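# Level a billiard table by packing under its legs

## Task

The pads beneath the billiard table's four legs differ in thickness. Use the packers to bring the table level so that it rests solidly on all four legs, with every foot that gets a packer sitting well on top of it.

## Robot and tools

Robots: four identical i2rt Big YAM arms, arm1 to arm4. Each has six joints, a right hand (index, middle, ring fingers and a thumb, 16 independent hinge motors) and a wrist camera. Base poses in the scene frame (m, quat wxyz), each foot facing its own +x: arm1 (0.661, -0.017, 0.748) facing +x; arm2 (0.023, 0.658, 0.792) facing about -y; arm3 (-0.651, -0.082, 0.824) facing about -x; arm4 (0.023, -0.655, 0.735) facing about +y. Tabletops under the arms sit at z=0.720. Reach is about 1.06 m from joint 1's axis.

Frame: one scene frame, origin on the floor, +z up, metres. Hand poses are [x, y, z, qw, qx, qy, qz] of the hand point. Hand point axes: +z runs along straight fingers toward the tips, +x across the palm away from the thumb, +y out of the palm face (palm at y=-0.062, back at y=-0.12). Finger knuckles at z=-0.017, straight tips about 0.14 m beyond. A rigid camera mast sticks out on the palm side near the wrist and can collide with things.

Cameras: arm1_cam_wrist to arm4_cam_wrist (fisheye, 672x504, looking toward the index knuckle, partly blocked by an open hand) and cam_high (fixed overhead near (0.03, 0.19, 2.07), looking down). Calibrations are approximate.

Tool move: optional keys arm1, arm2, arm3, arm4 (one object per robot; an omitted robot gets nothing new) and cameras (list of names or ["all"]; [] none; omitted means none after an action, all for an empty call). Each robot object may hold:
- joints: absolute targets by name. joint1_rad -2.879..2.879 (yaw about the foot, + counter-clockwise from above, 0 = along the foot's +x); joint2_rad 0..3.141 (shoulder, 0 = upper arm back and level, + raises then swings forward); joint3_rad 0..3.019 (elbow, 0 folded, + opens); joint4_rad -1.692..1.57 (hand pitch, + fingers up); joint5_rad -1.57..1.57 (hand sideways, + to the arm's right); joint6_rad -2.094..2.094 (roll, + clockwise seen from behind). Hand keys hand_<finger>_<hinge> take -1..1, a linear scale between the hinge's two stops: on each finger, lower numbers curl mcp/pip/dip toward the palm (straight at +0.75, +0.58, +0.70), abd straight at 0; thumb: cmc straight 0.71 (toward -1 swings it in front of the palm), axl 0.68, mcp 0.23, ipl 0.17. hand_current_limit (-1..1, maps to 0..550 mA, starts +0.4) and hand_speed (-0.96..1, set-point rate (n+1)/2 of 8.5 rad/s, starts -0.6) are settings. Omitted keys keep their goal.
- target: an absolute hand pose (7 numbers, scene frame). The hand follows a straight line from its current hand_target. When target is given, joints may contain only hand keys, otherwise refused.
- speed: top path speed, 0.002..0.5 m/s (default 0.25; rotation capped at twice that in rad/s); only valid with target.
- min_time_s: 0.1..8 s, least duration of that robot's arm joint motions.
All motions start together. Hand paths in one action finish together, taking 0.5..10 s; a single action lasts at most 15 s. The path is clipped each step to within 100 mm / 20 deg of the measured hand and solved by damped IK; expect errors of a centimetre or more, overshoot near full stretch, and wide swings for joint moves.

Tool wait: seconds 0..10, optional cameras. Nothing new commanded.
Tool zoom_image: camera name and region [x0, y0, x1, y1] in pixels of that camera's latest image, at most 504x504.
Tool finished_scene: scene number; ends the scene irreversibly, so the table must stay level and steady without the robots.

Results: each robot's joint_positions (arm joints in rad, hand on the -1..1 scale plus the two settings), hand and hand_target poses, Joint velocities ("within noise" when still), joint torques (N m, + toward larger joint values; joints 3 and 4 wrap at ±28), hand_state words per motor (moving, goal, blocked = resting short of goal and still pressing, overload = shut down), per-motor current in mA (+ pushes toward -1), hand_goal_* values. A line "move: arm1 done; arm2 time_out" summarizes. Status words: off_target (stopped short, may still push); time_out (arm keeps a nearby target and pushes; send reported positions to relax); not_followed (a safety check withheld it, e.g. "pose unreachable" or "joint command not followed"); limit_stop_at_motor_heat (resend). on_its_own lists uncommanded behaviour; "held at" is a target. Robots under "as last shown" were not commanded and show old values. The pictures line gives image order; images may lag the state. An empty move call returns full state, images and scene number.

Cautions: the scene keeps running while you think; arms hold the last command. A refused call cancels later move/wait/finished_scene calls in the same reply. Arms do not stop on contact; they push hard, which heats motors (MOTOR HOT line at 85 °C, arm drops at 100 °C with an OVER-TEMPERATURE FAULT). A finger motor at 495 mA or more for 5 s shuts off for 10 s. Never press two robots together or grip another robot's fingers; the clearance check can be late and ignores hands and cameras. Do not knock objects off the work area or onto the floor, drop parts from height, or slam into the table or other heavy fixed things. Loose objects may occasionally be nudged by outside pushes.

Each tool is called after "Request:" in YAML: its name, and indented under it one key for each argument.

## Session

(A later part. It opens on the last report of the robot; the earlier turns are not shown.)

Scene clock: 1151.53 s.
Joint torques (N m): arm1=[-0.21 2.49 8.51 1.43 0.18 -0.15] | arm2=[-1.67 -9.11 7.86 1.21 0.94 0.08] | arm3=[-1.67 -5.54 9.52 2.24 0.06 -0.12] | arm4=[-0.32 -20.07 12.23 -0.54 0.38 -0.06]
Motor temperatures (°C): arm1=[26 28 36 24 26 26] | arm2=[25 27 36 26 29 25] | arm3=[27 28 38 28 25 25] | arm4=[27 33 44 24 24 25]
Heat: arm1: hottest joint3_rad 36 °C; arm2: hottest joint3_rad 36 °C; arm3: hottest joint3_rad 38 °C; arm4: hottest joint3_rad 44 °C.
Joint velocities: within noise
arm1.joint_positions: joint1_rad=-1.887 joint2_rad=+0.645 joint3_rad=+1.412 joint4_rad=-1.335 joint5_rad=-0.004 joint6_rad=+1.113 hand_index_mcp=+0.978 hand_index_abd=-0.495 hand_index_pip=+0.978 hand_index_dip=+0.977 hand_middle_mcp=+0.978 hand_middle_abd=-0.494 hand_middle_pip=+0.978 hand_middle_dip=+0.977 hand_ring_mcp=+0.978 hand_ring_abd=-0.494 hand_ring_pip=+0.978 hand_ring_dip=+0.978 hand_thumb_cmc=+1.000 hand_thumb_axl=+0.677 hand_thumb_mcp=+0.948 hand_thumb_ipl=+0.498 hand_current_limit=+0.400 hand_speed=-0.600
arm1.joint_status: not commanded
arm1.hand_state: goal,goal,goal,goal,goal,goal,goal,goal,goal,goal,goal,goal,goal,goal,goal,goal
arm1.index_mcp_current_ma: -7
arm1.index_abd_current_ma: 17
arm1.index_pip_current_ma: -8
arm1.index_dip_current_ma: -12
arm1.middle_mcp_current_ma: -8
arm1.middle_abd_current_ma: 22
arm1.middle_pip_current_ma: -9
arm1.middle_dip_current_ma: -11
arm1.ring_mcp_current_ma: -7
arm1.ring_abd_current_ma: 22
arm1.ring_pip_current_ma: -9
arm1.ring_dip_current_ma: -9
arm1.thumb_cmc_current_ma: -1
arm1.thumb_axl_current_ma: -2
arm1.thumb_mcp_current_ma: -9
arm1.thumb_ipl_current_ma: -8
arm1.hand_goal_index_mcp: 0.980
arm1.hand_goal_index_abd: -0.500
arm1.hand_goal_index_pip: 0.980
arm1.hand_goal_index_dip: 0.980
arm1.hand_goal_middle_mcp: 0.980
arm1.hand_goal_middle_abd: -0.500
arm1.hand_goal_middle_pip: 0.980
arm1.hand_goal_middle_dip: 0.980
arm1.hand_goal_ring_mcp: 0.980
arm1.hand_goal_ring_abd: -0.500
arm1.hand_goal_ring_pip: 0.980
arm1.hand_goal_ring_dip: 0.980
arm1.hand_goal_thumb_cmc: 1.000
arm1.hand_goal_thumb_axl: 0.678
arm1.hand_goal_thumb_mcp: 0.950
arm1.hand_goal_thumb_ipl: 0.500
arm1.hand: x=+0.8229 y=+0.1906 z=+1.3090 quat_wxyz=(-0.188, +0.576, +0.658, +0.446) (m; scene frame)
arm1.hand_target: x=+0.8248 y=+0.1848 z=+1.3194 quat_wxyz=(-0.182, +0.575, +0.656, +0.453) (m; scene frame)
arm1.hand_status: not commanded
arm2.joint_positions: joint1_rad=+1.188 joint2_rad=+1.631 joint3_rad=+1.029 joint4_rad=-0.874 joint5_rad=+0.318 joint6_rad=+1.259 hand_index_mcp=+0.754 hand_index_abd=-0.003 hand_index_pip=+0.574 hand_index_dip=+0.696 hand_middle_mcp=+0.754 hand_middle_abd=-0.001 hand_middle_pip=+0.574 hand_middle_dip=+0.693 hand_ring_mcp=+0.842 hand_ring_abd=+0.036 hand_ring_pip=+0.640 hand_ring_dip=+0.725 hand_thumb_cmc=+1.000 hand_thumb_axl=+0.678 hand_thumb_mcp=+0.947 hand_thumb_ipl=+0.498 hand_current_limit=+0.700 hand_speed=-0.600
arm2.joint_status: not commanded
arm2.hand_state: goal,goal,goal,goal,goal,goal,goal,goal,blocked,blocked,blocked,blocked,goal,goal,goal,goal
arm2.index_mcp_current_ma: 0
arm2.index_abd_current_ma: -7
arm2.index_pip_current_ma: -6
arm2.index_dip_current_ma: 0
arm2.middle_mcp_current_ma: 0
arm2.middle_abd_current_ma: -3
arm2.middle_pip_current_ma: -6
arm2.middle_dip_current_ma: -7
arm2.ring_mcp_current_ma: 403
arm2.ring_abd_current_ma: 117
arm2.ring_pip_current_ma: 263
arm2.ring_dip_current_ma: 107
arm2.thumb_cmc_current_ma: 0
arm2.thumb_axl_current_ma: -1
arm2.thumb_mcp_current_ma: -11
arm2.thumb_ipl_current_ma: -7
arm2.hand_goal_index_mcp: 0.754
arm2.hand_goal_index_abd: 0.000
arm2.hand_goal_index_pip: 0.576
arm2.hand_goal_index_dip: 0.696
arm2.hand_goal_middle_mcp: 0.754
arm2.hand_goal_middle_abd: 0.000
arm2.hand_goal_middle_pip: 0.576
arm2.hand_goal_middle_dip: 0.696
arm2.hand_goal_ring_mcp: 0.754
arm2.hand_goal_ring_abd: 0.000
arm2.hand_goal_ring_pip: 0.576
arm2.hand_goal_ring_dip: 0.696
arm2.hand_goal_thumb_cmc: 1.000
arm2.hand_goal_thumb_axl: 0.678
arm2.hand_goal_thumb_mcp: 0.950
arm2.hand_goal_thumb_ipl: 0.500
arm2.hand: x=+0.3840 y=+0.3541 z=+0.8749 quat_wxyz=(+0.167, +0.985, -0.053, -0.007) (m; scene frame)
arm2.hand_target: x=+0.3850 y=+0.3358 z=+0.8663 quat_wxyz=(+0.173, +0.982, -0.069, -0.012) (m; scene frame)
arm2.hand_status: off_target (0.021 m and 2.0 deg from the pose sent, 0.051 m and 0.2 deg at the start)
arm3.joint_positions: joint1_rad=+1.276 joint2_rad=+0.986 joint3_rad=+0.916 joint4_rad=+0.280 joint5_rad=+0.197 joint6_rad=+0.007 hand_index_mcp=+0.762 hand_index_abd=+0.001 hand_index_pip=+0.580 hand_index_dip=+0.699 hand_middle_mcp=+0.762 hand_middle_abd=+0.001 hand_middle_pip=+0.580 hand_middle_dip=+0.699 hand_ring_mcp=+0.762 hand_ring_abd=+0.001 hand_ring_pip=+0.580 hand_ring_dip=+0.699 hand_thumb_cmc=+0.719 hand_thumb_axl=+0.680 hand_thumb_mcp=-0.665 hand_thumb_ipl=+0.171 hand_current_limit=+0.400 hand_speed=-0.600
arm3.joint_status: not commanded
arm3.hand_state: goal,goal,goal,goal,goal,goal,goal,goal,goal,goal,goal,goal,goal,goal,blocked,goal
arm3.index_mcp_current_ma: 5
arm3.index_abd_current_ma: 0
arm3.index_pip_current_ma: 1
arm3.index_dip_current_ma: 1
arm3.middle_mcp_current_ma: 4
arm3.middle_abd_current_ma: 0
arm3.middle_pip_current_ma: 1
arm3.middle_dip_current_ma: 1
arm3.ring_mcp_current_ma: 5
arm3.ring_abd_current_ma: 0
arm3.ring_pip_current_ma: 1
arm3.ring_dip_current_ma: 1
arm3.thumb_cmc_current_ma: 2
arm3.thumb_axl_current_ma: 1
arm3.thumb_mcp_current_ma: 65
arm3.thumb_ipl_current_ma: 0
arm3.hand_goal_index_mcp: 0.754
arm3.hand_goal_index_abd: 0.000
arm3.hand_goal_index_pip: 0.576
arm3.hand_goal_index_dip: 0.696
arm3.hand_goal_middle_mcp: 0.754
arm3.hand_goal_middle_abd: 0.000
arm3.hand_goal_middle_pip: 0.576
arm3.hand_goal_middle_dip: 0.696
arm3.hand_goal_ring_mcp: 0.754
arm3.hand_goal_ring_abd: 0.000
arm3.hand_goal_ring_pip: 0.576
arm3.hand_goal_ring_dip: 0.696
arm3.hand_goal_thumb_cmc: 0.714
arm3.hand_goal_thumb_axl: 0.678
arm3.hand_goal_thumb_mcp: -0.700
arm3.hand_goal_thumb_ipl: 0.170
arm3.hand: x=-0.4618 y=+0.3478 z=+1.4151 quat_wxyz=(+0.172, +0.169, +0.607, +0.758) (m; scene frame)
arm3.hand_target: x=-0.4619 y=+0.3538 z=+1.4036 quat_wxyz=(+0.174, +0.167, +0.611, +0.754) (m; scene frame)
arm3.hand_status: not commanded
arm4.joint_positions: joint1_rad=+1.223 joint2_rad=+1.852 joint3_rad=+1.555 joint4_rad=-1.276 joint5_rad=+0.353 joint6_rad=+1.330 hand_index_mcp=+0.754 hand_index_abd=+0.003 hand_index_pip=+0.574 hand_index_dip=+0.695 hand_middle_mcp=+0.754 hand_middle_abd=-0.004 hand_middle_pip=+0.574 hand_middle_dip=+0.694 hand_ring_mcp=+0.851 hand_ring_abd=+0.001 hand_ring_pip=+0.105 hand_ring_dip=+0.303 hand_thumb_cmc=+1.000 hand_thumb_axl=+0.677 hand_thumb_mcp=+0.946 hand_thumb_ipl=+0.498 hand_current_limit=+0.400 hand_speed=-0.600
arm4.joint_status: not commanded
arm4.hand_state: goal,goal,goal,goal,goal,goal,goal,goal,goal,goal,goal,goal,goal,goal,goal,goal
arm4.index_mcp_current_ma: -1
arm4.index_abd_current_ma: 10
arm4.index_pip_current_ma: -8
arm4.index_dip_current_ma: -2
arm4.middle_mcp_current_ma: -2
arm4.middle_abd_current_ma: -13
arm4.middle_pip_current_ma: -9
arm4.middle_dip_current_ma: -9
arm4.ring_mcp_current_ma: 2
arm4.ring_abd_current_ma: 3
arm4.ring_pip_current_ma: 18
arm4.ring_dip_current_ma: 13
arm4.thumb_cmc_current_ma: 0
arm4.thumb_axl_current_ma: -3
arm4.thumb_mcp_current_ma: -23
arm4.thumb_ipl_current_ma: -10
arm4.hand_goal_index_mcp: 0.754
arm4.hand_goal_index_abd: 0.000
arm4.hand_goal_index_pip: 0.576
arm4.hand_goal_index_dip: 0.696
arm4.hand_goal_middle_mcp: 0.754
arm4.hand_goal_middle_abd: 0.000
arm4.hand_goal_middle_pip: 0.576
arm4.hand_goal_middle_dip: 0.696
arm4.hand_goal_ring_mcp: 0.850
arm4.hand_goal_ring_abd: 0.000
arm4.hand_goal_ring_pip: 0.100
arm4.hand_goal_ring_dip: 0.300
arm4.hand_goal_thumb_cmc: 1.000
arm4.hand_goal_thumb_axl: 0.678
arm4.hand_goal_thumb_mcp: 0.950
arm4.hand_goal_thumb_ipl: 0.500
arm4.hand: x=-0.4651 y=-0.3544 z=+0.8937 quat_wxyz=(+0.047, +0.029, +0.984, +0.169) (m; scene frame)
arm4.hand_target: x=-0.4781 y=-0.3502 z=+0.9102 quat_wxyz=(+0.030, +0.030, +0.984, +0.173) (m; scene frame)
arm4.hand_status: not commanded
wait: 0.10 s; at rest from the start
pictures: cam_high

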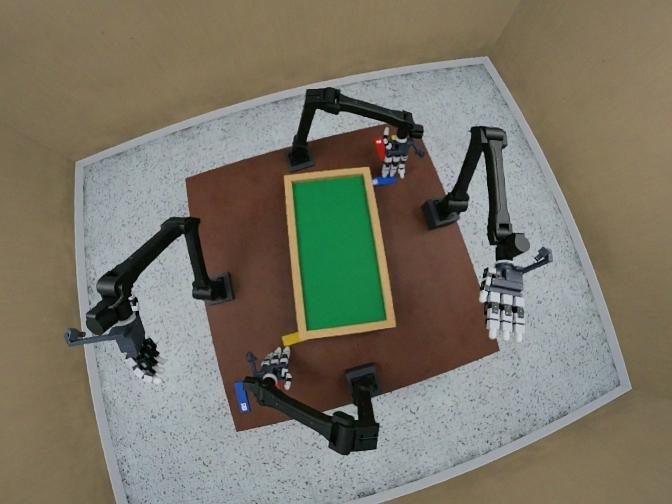

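Request:
move:
  arm2: {"target":[0.386,0.392,0.885,0.17323,0.98241,-0.0687,-0.01211],"speed":0.1}

Request:
move:
  arm2: {"joints":{"hand_ring_mcp":0.85,"hand_ring_pip":0.1,"hand_ring_dip":0.3}}
  cameras: ["arm2_cam_wrist"]

Request:
zoom_image:
  camera: "arm2_cam_wrist"
  region: [332, 0, 584, 150]

Scene clock: 1163.77 s.
Joint torques (N m): arm1=[-0.26 2.49 8.51 1.44 0.18 -0.15] | arm2=[1.61 -14.74 5.63 -0.06 0.52 0.19] | arm3=[-1.73 -5.71 9.58 2.28 0.08 -0.12] | arm4=[-0.32 -20.07 12.23 -0.54 0.38 -0.06]
Motor temperatures (°C): arm1=[26 28 36 24 26 26] | arm2=[25 26 36 26 29 25] | arm3=[27 28 38 28 25 25] | arm4=[27 33 44 24 24 25]
Heat: arm1: hottest joint3_rad 36 °C; arm2: hottest joint3_rad 36 °C; arm3: hottest joint3_rad 38 °C; arm4: hottest joint3_rad 44 °C.
move: arm2 done
Joint velocities: within noise
arm1, arm3, arm4: as last shown
arm2.joint_positions: joint1_rad=+1.271 joint2_rad=+1.631 joint3_rad=+1.029 joint4_rad=-0.929 joint5_rad=+0.339 joint6_rad=+1.376 hand_index_mcp=+0.754 hand_index_abd=-0.003 hand_index_pip=+0.574 hand_index_dip=+0.696 hand_middle_mcp=+0.754 hand_middle_abd=-0.001 hand_middle_pip=+0.574 hand_middle_dip=+0.693 hand_ring_mcp=+0.761 hand_ring_abd=+0.003 hand_ring_pip=+0.580 hand_ring_dip=+0.699 hand_thumb_cmc=+1.000 hand_thumb_axl=+0.678 hand_thumb_mcp=+0.947 hand_thumb_ipl=+0.498 hand_current_limit=+0.700 hand_speed=-0.600
arm2.joint_status: not commanded
arm2.hand_state: goal,goal,goal,goal,goal,goal,goal,goal,goal,goal,goal,goal,goal,goal,goal,goal
arm2.index_mcp_current_ma: 1
arm2.index_abd_current_ma: -7
arm2.index_pip_current_ma: -6
arm2.index_dip_current_ma: 0
arm2.middle_mcp_current_ma: 1
arm2.middle_abd_current_ma: -3
arm2.middle_pip_current_ma: -5
arm2.middle_dip_current_ma: -7
arm2.ring_mcp_current_ma: 24
arm2.ring_abd_current_ma: 8
arm2.ring_pip_current_ma: 13
arm2.ring_dip_current_ma: 7
arm2.thumb_cmc_current_ma: 0
arm2.thumb_axl_current_ma: -1
arm2.thumb_mcp_current_ma: -11
arm2.thumb_ipl_current_ma: -7
arm2.hand_goal_index_mcp: 0.754
arm2.hand_goal_index_abd: 0.000
arm2.hand_goal_index_pip: 0.576
arm2.hand_goal_index_dip: 0.696
arm2.hand_goal_middle_mcp: 0.754
arm2.hand_goal_middle_abd: 0.000
arm2.hand_goal_middle_pip: 0.576
arm2.hand_goal_middle_dip: 0.696
arm2.hand_goal_ring_mcp: 0.754
arm2.hand_goal_ring_abd: 0.000
arm2.hand_goal_ring_pip: 0.576
arm2.hand_goal_ring_dip: 0.696
arm2.hand_goal_thumb_cmc: 1.000
arm2.hand_goal_thumb_axl: 0.678
arm2.hand_goal_thumb_mcp: 0.950
arm2.hand_goal_thumb_ipl: 0.500
arm2.hand: x=+0.3865 y=+0.3896 z=+0.8762 quat_wxyz=(+0.170, +0.983, -0.065, -0.019) (m; scene frame)
arm2.hand_target: x=+0.3860 y=+0.3920 z=+0.8848 quat_wxyz=(+0.173, +0.982, -0.069, -0.012) (m; scene frame)
arm2.hand_status: done (0.009 m and 1.0 deg from the pose sent, 0.039 m and 2.0 deg at the start)
pictures: none

Scene clock: 1164.57 s.
Joint torques (N m): arm1=[-0.26 2.49 8.51 1.43 0.18 -0.15] | arm2=[1.61 -14.86 5.6 -0.02 0.51 0.19] | arm3=[-1.73 -5.83 9.58 2.26 0.07 -0.14] | arm4=[-0.32 -20.07 12.25 -0.54 0.38 -0.07]
Motor temperatures (°C): arm1=[26 28 36 24 26 26] | arm2=[25 26 36 26 29 25] | arm3=[27 28 38 28 25 25] | arm4=[27 33 44 24 24 25]
Heat: arm1: hottest joint3_rad 36 °C; arm2: hottest joint3_rad 36 °C; arm3: hottest joint3_rad 38 °C; arm4: hottest joint3_rad 44 °C.
move: arm2 done
Joint velocities: within noise
arm1, arm3, arm4: as last shown
arm2.joint_positions: joint1_rad=+1.271 joint2_rad=+1.631 joint3_rad=+1.029 joint4_rad=-0.929 joint5_rad=+0.339 joint6_rad=+1.376 hand_index_mcp=+0.754 hand_index_abd=-0.003 hand_index_pip=+0.574 hand_index_dip=+0.696 hand_middle_mcp=+0.754 hand_middle_abd=-0.001 hand_middle_pip=+0.574 hand_middle_dip=+0.693 hand_ring_mcp=+0.850 hand_ring_abd=+0.003 hand_ring_pip=+0.107 hand_ring_dip=+0.303 hand_thumb_cmc=+1.000 hand_thumb_axl=+0.678 hand_thumb_mcp=+0.947 hand_thumb_ipl=+0.498 hand_current_limit=+0.700 hand_speed=-0.600
arm2.joint_status: all done
arm2.hand_state: goal,goal,goal,goal,goal,goal,goal,goal,goal,goal,goal,goal,goal,goal,goal,goal
arm2.index_mcp_current_ma: 1
arm2.index_abd_current_ma: -7
arm2.index_pip_current_ma: -6
arm2.index_dip_current_ma: 0
arm2.middle_mcp_current_ma: 1
arm2.middle_abd_current_ma: -3
arm2.middle_pip_current_ma: -5
arm2.middle_dip_current_ma: -7
arm2.ring_mcp_current_ma: -1
arm2.ring_abd_current_ma: 8
arm2.ring_pip_current_ma: 22
arm2.ring_dip_current_ma: 9
arm2.thumb_cmc_current_ma: 0
arm2.thumb_axl_current_ma: -1
arm2.thumb_mcp_current_ma: -11
arm2.thumb_ipl_current_ma: -7
arm2.hand_goal_index_mcp: 0.754
arm2.hand_goal_index_abd: 0.000
arm2.hand_goal_index_pip: 0.576
arm2.hand_goal_index_dip: 0.696
arm2.hand_goal_middle_mcp: 0.754
arm2.hand_goal_middle_abd: 0.000
arm2.hand_goal_middle_pip: 0.576
arm2.hand_goal_middle_dip: 0.696
arm2.hand_goal_ring_mcp: 0.850
arm2.hand_goal_ring_abd: 0.000
arm2.hand_goal_ring_pip: 0.100
arm2.hand_goal_ring_dip: 0.300
arm2.hand_goal_thumb_cmc: 1.000
arm2.hand_goal_thumb_axl: 0.678
arm2.hand_goal_thumb_mcp: 0.950
arm2.hand_goal_thumb_ipl: 0.500
arm2.hand: x=+0.3865 y=+0.3895 z=+0.8762 quat_wxyz=(+0.171, +0.983, -0.065, -0.019) (m; scene frame)
arm2.hand_target: x=+0.3860 y=+0.3920 z=+0.8848 quat_wxyz=(+0.173, +0.982, -0.069, -0.012) (m; scene frame)
arm2.hand_status: not commanded
pictures: arm2_cam_wrist
camera_calibration:
arm2_cam_wrist: T_world_to_cam=[[-0.846872, -0.46931, 0.250113, 0.319955], [-0.226439, 0.743777, 0.628905, -0.824028], [-0.48118, 0.475967, -0.736153, 0.763184], [0, 0, 0, 1]] pos_world=[0.451598, 0.399801, 1.00003]

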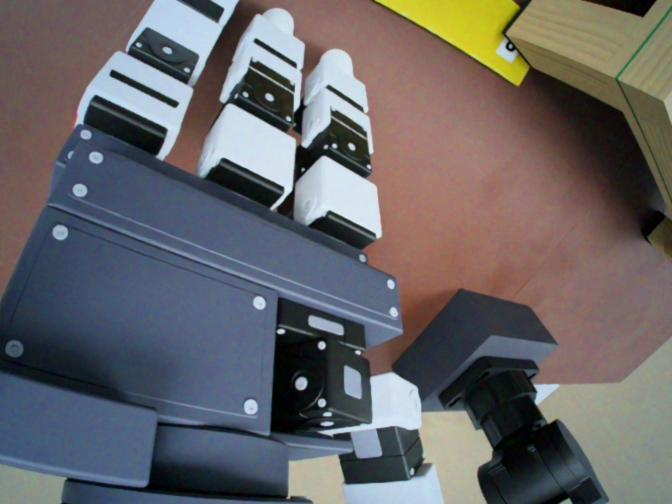

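Scaled by 2.000 from the camera's 672x504 image, which has a finer 960x720 frame.

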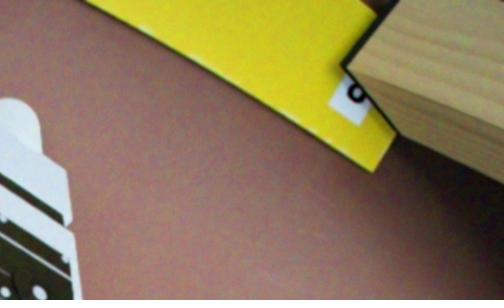

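Request:
move:
  arm2: {"target":[0.386,0.335,0.876,0.17323,0.98241,-0.0687,-0.01211],"speed":0.06}
  cameras: ["arm2_cam_wrist"]

Request:
zoom_image:
  camera: "arm2_cam_wrist"
  region: [332, 0, 584, 150]

Scene clock: 1170.10 s.
Joint torques (N m): arm1=[-0.26 2.49 8.51 1.43 0.18 -0.15] | arm2=[0.26 -11.87 8.58 0.76 0.34 -0.01] | arm3=[-1.67 -5.71 9.55 2.19 0.08 -0.13] | arm4=[-0.32 -20.07 12.25 -0.55 0.38 -0.06]
Motor temperatures (°C): arm1=[26 28 36 24 26 26] | arm2=[25 26 36 26 29 25] | arm3=[27 28 38 28 25 25] | arm4=[27 33 44 24 24 25]
Heat: arm1: hottest joint3_rad 36 °C; arm2: hottest joint3_rad 36 °C; arm3: hottest joint3_rad 38 °C; arm4: hottest joint3_rad 44 °C.
move: arm2 off_target
Joint velocities: within noise
arm1, arm3, arm4: as last shown
arm2.joint_positions: joint1_rad=+1.166 joint2_rad=+1.646 joint3_rad=+1.031 joint4_rad=-0.893 joint5_rad=+0.335 joint6_rad=+1.269 hand_index_mcp=+0.756 hand_index_abd=-0.002 hand_index_pip=+0.575 hand_index_dip=+0.696 hand_middle_mcp=+0.755 hand_middle_abd=+0.003 hand_middle_pip=+0.576 hand_middle_dip=+0.696 hand_ring_mcp=+0.850 hand_ring_abd=+0.003 hand_ring_pip=+0.107 hand_ring_dip=+0.303 hand_thumb_cmc=+1.000 hand_thumb_axl=+0.678 hand_thumb_mcp=+0.947 hand_thumb_ipl=+0.498 hand_current_limit=+0.700 hand_speed=-0.600
arm2.joint_status: not commanded
arm2.hand_state: goal,goal,goal,goal,goal,goal,goal,goal,goal,goal,goal,goal,goal,goal,goal,goal
arm2.index_mcp_current_ma: 6
arm2.index_abd_current_ma: -4
arm2.index_pip_current_ma: -2
arm2.index_dip_current_ma: 0
arm2.middle_mcp_current_ma: 2
arm2.middle_abd_current_ma: 7
arm2.middle_pip_current_ma: 1
arm2.middle_dip_current_ma: -1
arm2.ring_mcp_current_ma: 0
arm2.ring_abd_current_ma: 7
arm2.ring_pip_current_ma: 21
arm2.ring_dip_current_ma: 9
arm2.thumb_cmc_current_ma: 0
arm2.thumb_axl_current_ma: -1
arm2.thumb_mcp_current_ma: -11
arm2.thumb_ipl_current_ma: -7
arm2.hand_goal_index_mcp: 0.754
arm2.hand_goal_index_abd: 0.000
arm2.hand_goal_index_pip: 0.576
arm2.hand_goal_index_dip: 0.696
arm2.hand_goal_middle_mcp: 0.754
arm2.hand_goal_middle_abd: 0.000
arm2.hand_goal_middle_pip: 0.576
arm2.hand_goal_middle_dip: 0.696
arm2.hand_goal_ring_mcp: 0.850
arm2.hand_goal_ring_abd: 0.000
arm2.hand_goal_ring_pip: 0.100
arm2.hand_goal_ring_dip: 0.300
arm2.hand_goal_thumb_cmc: 1.000
arm2.hand_goal_thumb_axl: 0.678
arm2.hand_goal_thumb_mcp: 0.950
arm2.hand_goal_thumb_ipl: 0.500
arm2.hand: x=+0.3717 y=+0.3465 z=+0.8707 quat_wxyz=(+0.169, +0.983, -0.066, -0.026) (m; scene frame)
arm2.hand_target: x=+0.3853 y=+0.3354 z=+0.8763 quat_wxyz=(+0.173, +0.982, -0.069, -0.012) (m; scene frame)
arm2.hand_status: off_target (0.019 m and 1.7 deg from the pose sent, 0.054 m and 1.0 deg at the start)
pictures: arm2_cam_wrist
camera_calibration:
arm2_cam_wrist: T_world_to_cam=[[-0.845454, -0.4669, 0.259253, 0.279262], [-0.215171, 0.74211, 0.634802, -0.800595], [-0.488784, 0.480912, -0.727883, 0.766484], [0, 0, 0, 1]] pos_world=[0.438483, 0.355906, 0.993731]

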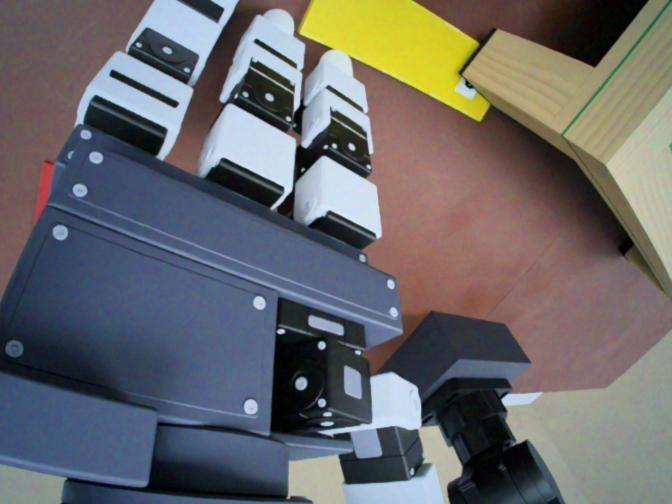

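Scaled by 2.000 from the camera's 672x504 image, which has a finer 960x720 frame.

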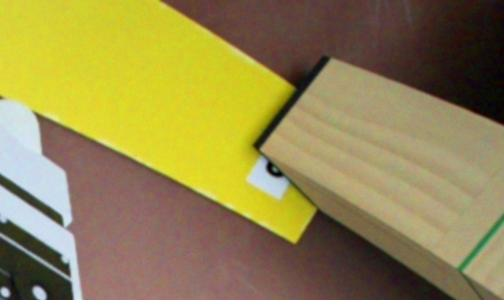

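Request:
move:
  arm2: {"target":[0.395,0.313,0.872,0.17323,0.98241,-0.0687,-0.01211],"speed":0.06}
  cameras: ["arm2_cam_wrist"]

Request:
zoom_image:
  camera: "arm2_cam_wrist"
  region: [300, 0, 552, 150]

Scene clock: 1174.40 s.
Joint torques (N m): arm1=[-0.21 2.49 8.51 1.43 0.18 -0.15] | arm2=[-0.56 -10.11 9.5 1.21 0.39 0] | arm3=[-1.49 -5.66 9.59 2.25 0.08 -0.13] | arm4=[-0.32 -20.07 12.25 -0.54 0.38 -0.06]
Motor temperatures (°C): arm1=[26 28 36 24 26 26] | arm2=[25 26 37 26 29 25] | arm3=[27 28 38 28 25 25] | arm4=[27 33 44 24 24 25]
Heat: arm1: hottest joint3_rad 36 °C; arm2: hottest joint3_rad 37 °C; arm3: hottest joint3_rad 38 °C; arm4: hottest joint3_rad 44 °C.
move: arm2 off_target
Joint velocities: within noise
arm1, arm3, arm4: as last shown
arm2.joint_positions: joint1_rad=+1.141 joint2_rad=+1.666 joint3_rad=+1.065 joint4_rad=-0.893 joint5_rad=+0.330 joint6_rad=+1.231 hand_index_mcp=+0.757 hand_index_abd=-0.002 hand_index_pip=+0.575 hand_index_dip=+0.696 hand_middle_mcp=+0.800 hand_middle_abd=+0.079 hand_middle_pip=+0.608 hand_middle_dip=+0.715 hand_ring_mcp=+0.850 hand_ring_abd=+0.003 hand_ring_pip=+0.107 hand_ring_dip=+0.303 hand_thumb_cmc=+1.000 hand_thumb_axl=+0.678 hand_thumb_mcp=+0.947 hand_thumb_ipl=+0.498 hand_current_limit=+0.700 hand_speed=-0.600
arm2.joint_status: not commanded
arm2.hand_state: goal,goal,goal,goal,blocked,blocked,blocked,goal,goal,goal,goal,goal,goal,goal,goal,goal
arm2.index_mcp_current_ma: 7
arm2.index_abd_current_ma: -3
arm2.index_pip_current_ma: -1
arm2.index_dip_current_ma: 0
arm2.middle_mcp_current_ma: 192
arm2.middle_abd_current_ma: 287
arm2.middle_pip_current_ma: 122
arm2.middle_dip_current_ma: 68
arm2.ring_mcp_current_ma: 0
arm2.ring_abd_current_ma: 7
arm2.ring_pip_current_ma: 21
arm2.ring_dip_current_ma: 9
arm2.thumb_cmc_current_ma: 0
arm2.thumb_axl_current_ma: -1
arm2.thumb_mcp_current_ma: -11
arm2.thumb_ipl_current_ma: -7
arm2.hand_goal_index_mcp: 0.754
arm2.hand_goal_index_abd: 0.000
arm2.hand_goal_index_pip: 0.576
arm2.hand_goal_index_dip: 0.696
arm2.hand_goal_middle_mcp: 0.754
arm2.hand_goal_middle_abd: 0.000
arm2.hand_goal_middle_pip: 0.576
arm2.hand_goal_middle_dip: 0.696
arm2.hand_goal_ring_mcp: 0.850
arm2.hand_goal_ring_abd: 0.000
arm2.hand_goal_ring_pip: 0.100
arm2.hand_goal_ring_dip: 0.300
arm2.hand_goal_thumb_cmc: 1.000
arm2.hand_goal_thumb_axl: 0.678
arm2.hand_goal_thumb_mcp: 0.950
arm2.hand_goal_thumb_ipl: 0.500
arm2.hand: x=+0.3793 y=+0.3310 z=+0.8732 quat_wxyz=(+0.168, +0.984, -0.061, -0.024) (m; scene frame)
arm2.hand_target: x=+0.3938 y=+0.3137 z=+0.8724 quat_wxyz=(+0.173, +0.982, -0.069, -0.012) (m; scene frame)
arm2.hand_status: off_target (0.024 m and 1.7 deg from the pose sent, 0.041 m and 1.7 deg at the start)
pictures: arm2_cam_wrist
camera_calibration:
arm2_cam_wrist: T_world_to_cam=[[-0.840895, -0.476613, 0.256389, 0.281829], [-0.225108, 0.738843, 0.635168, -0.784547], [-0.492161, 0.476394, -0.728578, 0.782712], [0, 0, 0, 1]] pos_world=[0.445602, 0.341101, 0.996328]

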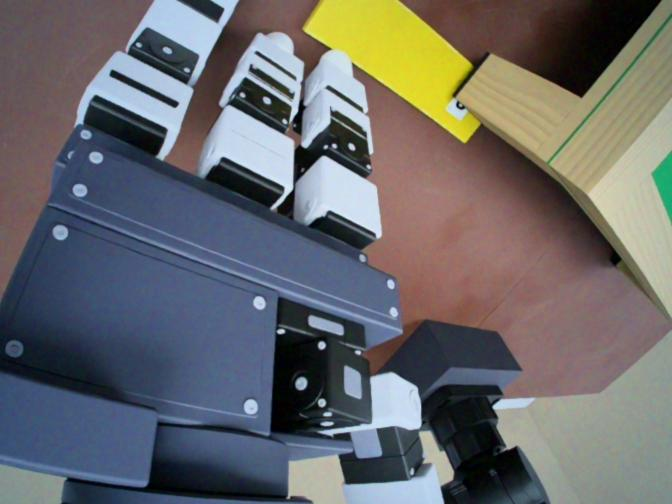

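Scaled by 2.000 from the camera's 672x504 image, which has a finer 960x720 frame.

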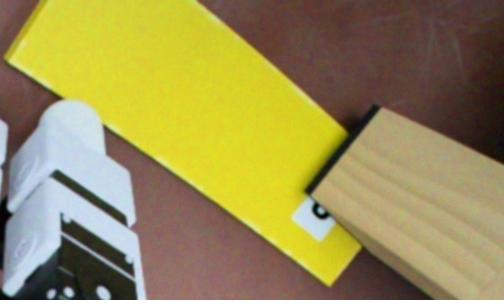

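Request:
move:
  arm2: {"target":[0.365,0.362,0.90,0.1741,0.98247,-0.06642,0.00076],"speed":0.12,"joints":{"hand_middle_mcp":0.85,"hand_middle_pip":0.1,"hand_middle_dip":0.3}}

Request:
move:
  arm2: {"target":[0.337,0.362,0.875,0.1741,0.98247,-0.06642,0.00076],"speed":0.1}
  cameras: ["arm2_cam_wrist"]

Request:
zoom_image:
  camera: "arm2_cam_wrist"
  region: [300, 0, 552, 150]

Scene clock: 1194.13 s.
Joint torques (N m): arm1=[-0.26 2.43 8.51 1.42 0.18 -0.15] | arm2=[1.85 -13.63 5.85 0.08 0.43 0.18] | arm3=[-1.55 -5.77 9.62 2.26 0.07 -0.13] | arm4=[-0.32 -20.07 12.25 -0.54 0.38 -0.06]
Motor temperatures (°C): arm1=[26 28 36 24 26 26] | arm2=[25 27 39 26 28 25] | arm3=[27 28 38 28 25 25] | arm4=[27 33 44 24 24 25]
Heat: arm1: hottest joint3_rad 36 °C; arm2: hottest joint3_rad 39 °C; arm3: hottest joint3_rad 38 °C; arm4: hottest joint3_rad 44 °C.
move: arm2 done
Joint velocities: within noise
arm1, arm3, arm4: as last shown
arm2.joint_positions: joint1_rad=+1.184 joint2_rad=+1.561 joint3_rad=+0.998 joint4_rad=-0.905 joint5_rad=+0.328 joint6_rad=+1.276 hand_index_mcp=+0.757 hand_index_abd=-0.001 hand_index_pip=+0.576 hand_index_dip=+0.696 hand_middle_mcp=+0.855 hand_middle_abd=+0.003 hand_middle_pip=+0.106 hand_middle_dip=+0.303 hand_ring_mcp=+0.850 hand_ring_abd=+0.003 hand_ring_pip=+0.107 hand_ring_dip=+0.303 hand_thumb_cmc=+1.000 hand_thumb_axl=+0.678 hand_thumb_mcp=+0.947 hand_thumb_ipl=+0.498 hand_current_limit=+0.700 hand_speed=-0.600
arm2.joint_status: all done
arm2.hand_state: goal,goal,goal,goal,goal,goal,goal,goal,goal,goal,goal,goal,goal,goal,goal,goal
arm2.index_mcp_current_ma: 9
arm2.index_abd_current_ma: -1
arm2.index_pip_current_ma: -1
arm2.index_dip_current_ma: 0
arm2.middle_mcp_current_ma: 17
arm2.middle_abd_current_ma: 6
arm2.middle_pip_current_ma: 18
arm2.middle_dip_current_ma: 10
arm2.ring_mcp_current_ma: 1
arm2.ring_abd_current_ma: 7
arm2.ring_pip_current_ma: 20
arm2.ring_dip_current_ma: 9
arm2.thumb_cmc_current_ma: 0
arm2.thumb_axl_current_ma: -1
arm2.thumb_mcp_current_ma: -11
arm2.thumb_ipl_current_ma: -7
arm2.hand_goal_index_mcp: 0.754
arm2.hand_goal_index_abd: 0.000
arm2.hand_goal_index_pip: 0.576
arm2.hand_goal_index_dip: 0.696
arm2.hand_goal_middle_mcp: 0.850
arm2.hand_goal_middle_abd: 0.000
arm2.hand_goal_middle_pip: 0.100
arm2.hand_goal_middle_dip: 0.300
arm2.hand_goal_ring_mcp: 0.850
arm2.hand_goal_ring_abd: 0.000
arm2.hand_goal_ring_pip: 0.100
arm2.hand_goal_ring_dip: 0.300
arm2.hand_goal_thumb_cmc: 1.000
arm2.hand_goal_thumb_axl: 0.678
arm2.hand_goal_thumb_mcp: 0.950
arm2.hand_goal_thumb_ipl: 0.500
arm2.hand: x=+0.3655 y=+0.3587 z=+0.8941 quat_wxyz=(+0.173, +0.983, -0.064, -0.004) (m; scene frame)
arm2.hand_target: x=+0.3650 y=+0.3619 z=+0.8998 quat_wxyz=(+0.174, +0.983, -0.066, +0.001) (m; scene frame)
arm2.hand_status: done (0.007 m and 0.6 deg from the pose sent, 0.043 m and 3.0 deg at the start)
pictures: none

Scene clock: 1195.37 s.
Joint torques (N m): arm1=[-0.26 2.49 8.51 1.43 0.18 -0.15] | arm2=[0.38 -12.69 5.37 0.83 0.36 -0.01] | arm3=[-1.67 -5.66 9.58 2.26 0.07 -0.14] | arm4=[-0.32 -20.07 12.23 -0.54 0.38 -0.06]
Motor temperatures (°C): arm1=[26 28 36 24 26 26] | arm2=[25 27 39 26 28 25] | arm3=[27 28 38 28 25 25] | arm4=[27 33 44 24 24 25]
Heat: arm1: hottest joint3_rad 36 °C; arm2: hottest joint3_rad 39 °C; arm3: hottest joint3_rad 38 °C; arm4: hottest joint3_rad 44 °C.
move: arm2 done
Joint velocities: within noise
arm1, arm3, arm4: as last shown
arm2.joint_positions: joint1_rad=+1.172 joint2_rad=+1.537 joint3_rad=+0.894 joint4_rad=-0.832 joint5_rad=+0.327 joint6_rad=+1.267 hand_index_mcp=+0.757 hand_index_abd=-0.003 hand_index_pip=+0.576 hand_index_dip=+0.696 hand_middle_mcp=+0.855 hand_middle_abd=+0.003 hand_middle_pip=+0.106 hand_middle_dip=+0.303 hand_ring_mcp=+0.850 hand_ring_abd=+0.003 hand_ring_pip=+0.107 hand_ring_dip=+0.303 hand_thumb_cmc=+1.000 hand_thumb_axl=+0.678 hand_thumb_mcp=+0.947 hand_thumb_ipl=+0.498 hand_current_limit=+0.700 hand_speed=-0.600
arm2.joint_status: not commanded
arm2.hand_state: goal,goal,goal,goal,goal,goal,goal,goal,goal,goal,goal,goal,goal,goal,goal,goal
arm2.index_mcp_current_ma: 9
arm2.index_abd_current_ma: -7
arm2.index_pip_current_ma: 1
arm2.index_dip_current_ma: 0
arm2.middle_mcp_current_ma: 17
arm2.middle_abd_current_ma: 6
arm2.middle_pip_current_ma: 18
arm2.middle_dip_current_ma: 10
arm2.ring_mcp_current_ma: 1
arm2.ring_abd_current_ma: 7
arm2.ring_pip_current_ma: 20
arm2.ring_dip_current_ma: 9
arm2.thumb_cmc_current_ma: 0
arm2.thumb_axl_current_ma: -1
arm2.thumb_mcp_current_ma: -11
arm2.thumb_ipl_current_ma: -7
arm2.hand_goal_index_mcp: 0.754
arm2.hand_goal_index_abd: 0.000
arm2.hand_goal_index_pip: 0.576
arm2.hand_goal_index_dip: 0.696
arm2.hand_goal_middle_mcp: 0.850
arm2.hand_goal_middle_abd: 0.000
arm2.hand_goal_middle_pip: 0.100
arm2.hand_goal_middle_dip: 0.300
arm2.hand_goal_ring_mcp: 0.850
arm2.hand_goal_ring_abd: 0.000
arm2.hand_goal_ring_pip: 0.100
arm2.hand_goal_ring_dip: 0.300
arm2.hand_goal_thumb_cmc: 1.000
arm2.hand_goal_thumb_axl: 0.678
arm2.hand_goal_thumb_mcp: 0.950
arm2.hand_goal_thumb_ipl: 0.500
arm2.hand: x=+0.3372 y=+0.3658 z=+0.8694 quat_wxyz=(+0.171, +0.983, -0.065, -0.010) (m; scene frame)
arm2.hand_target: x=+0.3369 y=+0.3621 z=+0.8750 quat_wxyz=(+0.174, +0.982, -0.066, +0.001) (m; scene frame)
arm2.hand_status: done (0.007 m and 1.3 deg from the pose sent, 0.035 m and 0.6 deg at the start)
pictures: arm2_cam_wrist
camera_calibration:
arm2_cam_wrist: T_world_to_cam=[[-0.849329, -0.47274, 0.234856, 0.284063], [-0.241746, 0.743865, 0.623076, -0.803085], [-0.469254, 0.472421, -0.746069, 0.751612], [0, 0, 0, 1]] pos_world=[0.399818, 0.376597, 0.994424]

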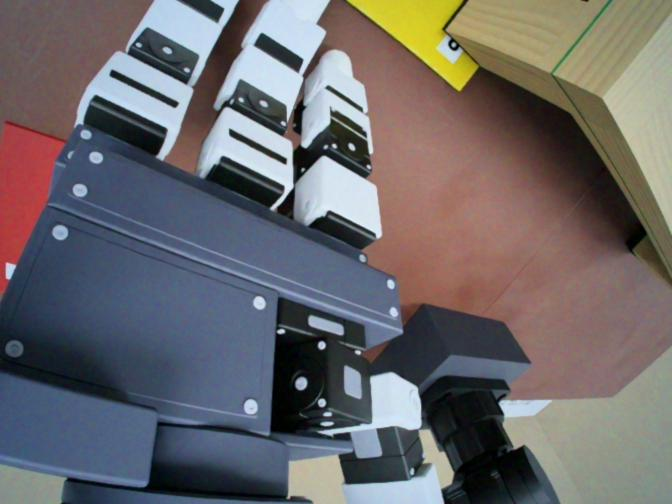

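Scaled by 2.000 from the camera's 672x504 image, which has a finer 960x720 frame.

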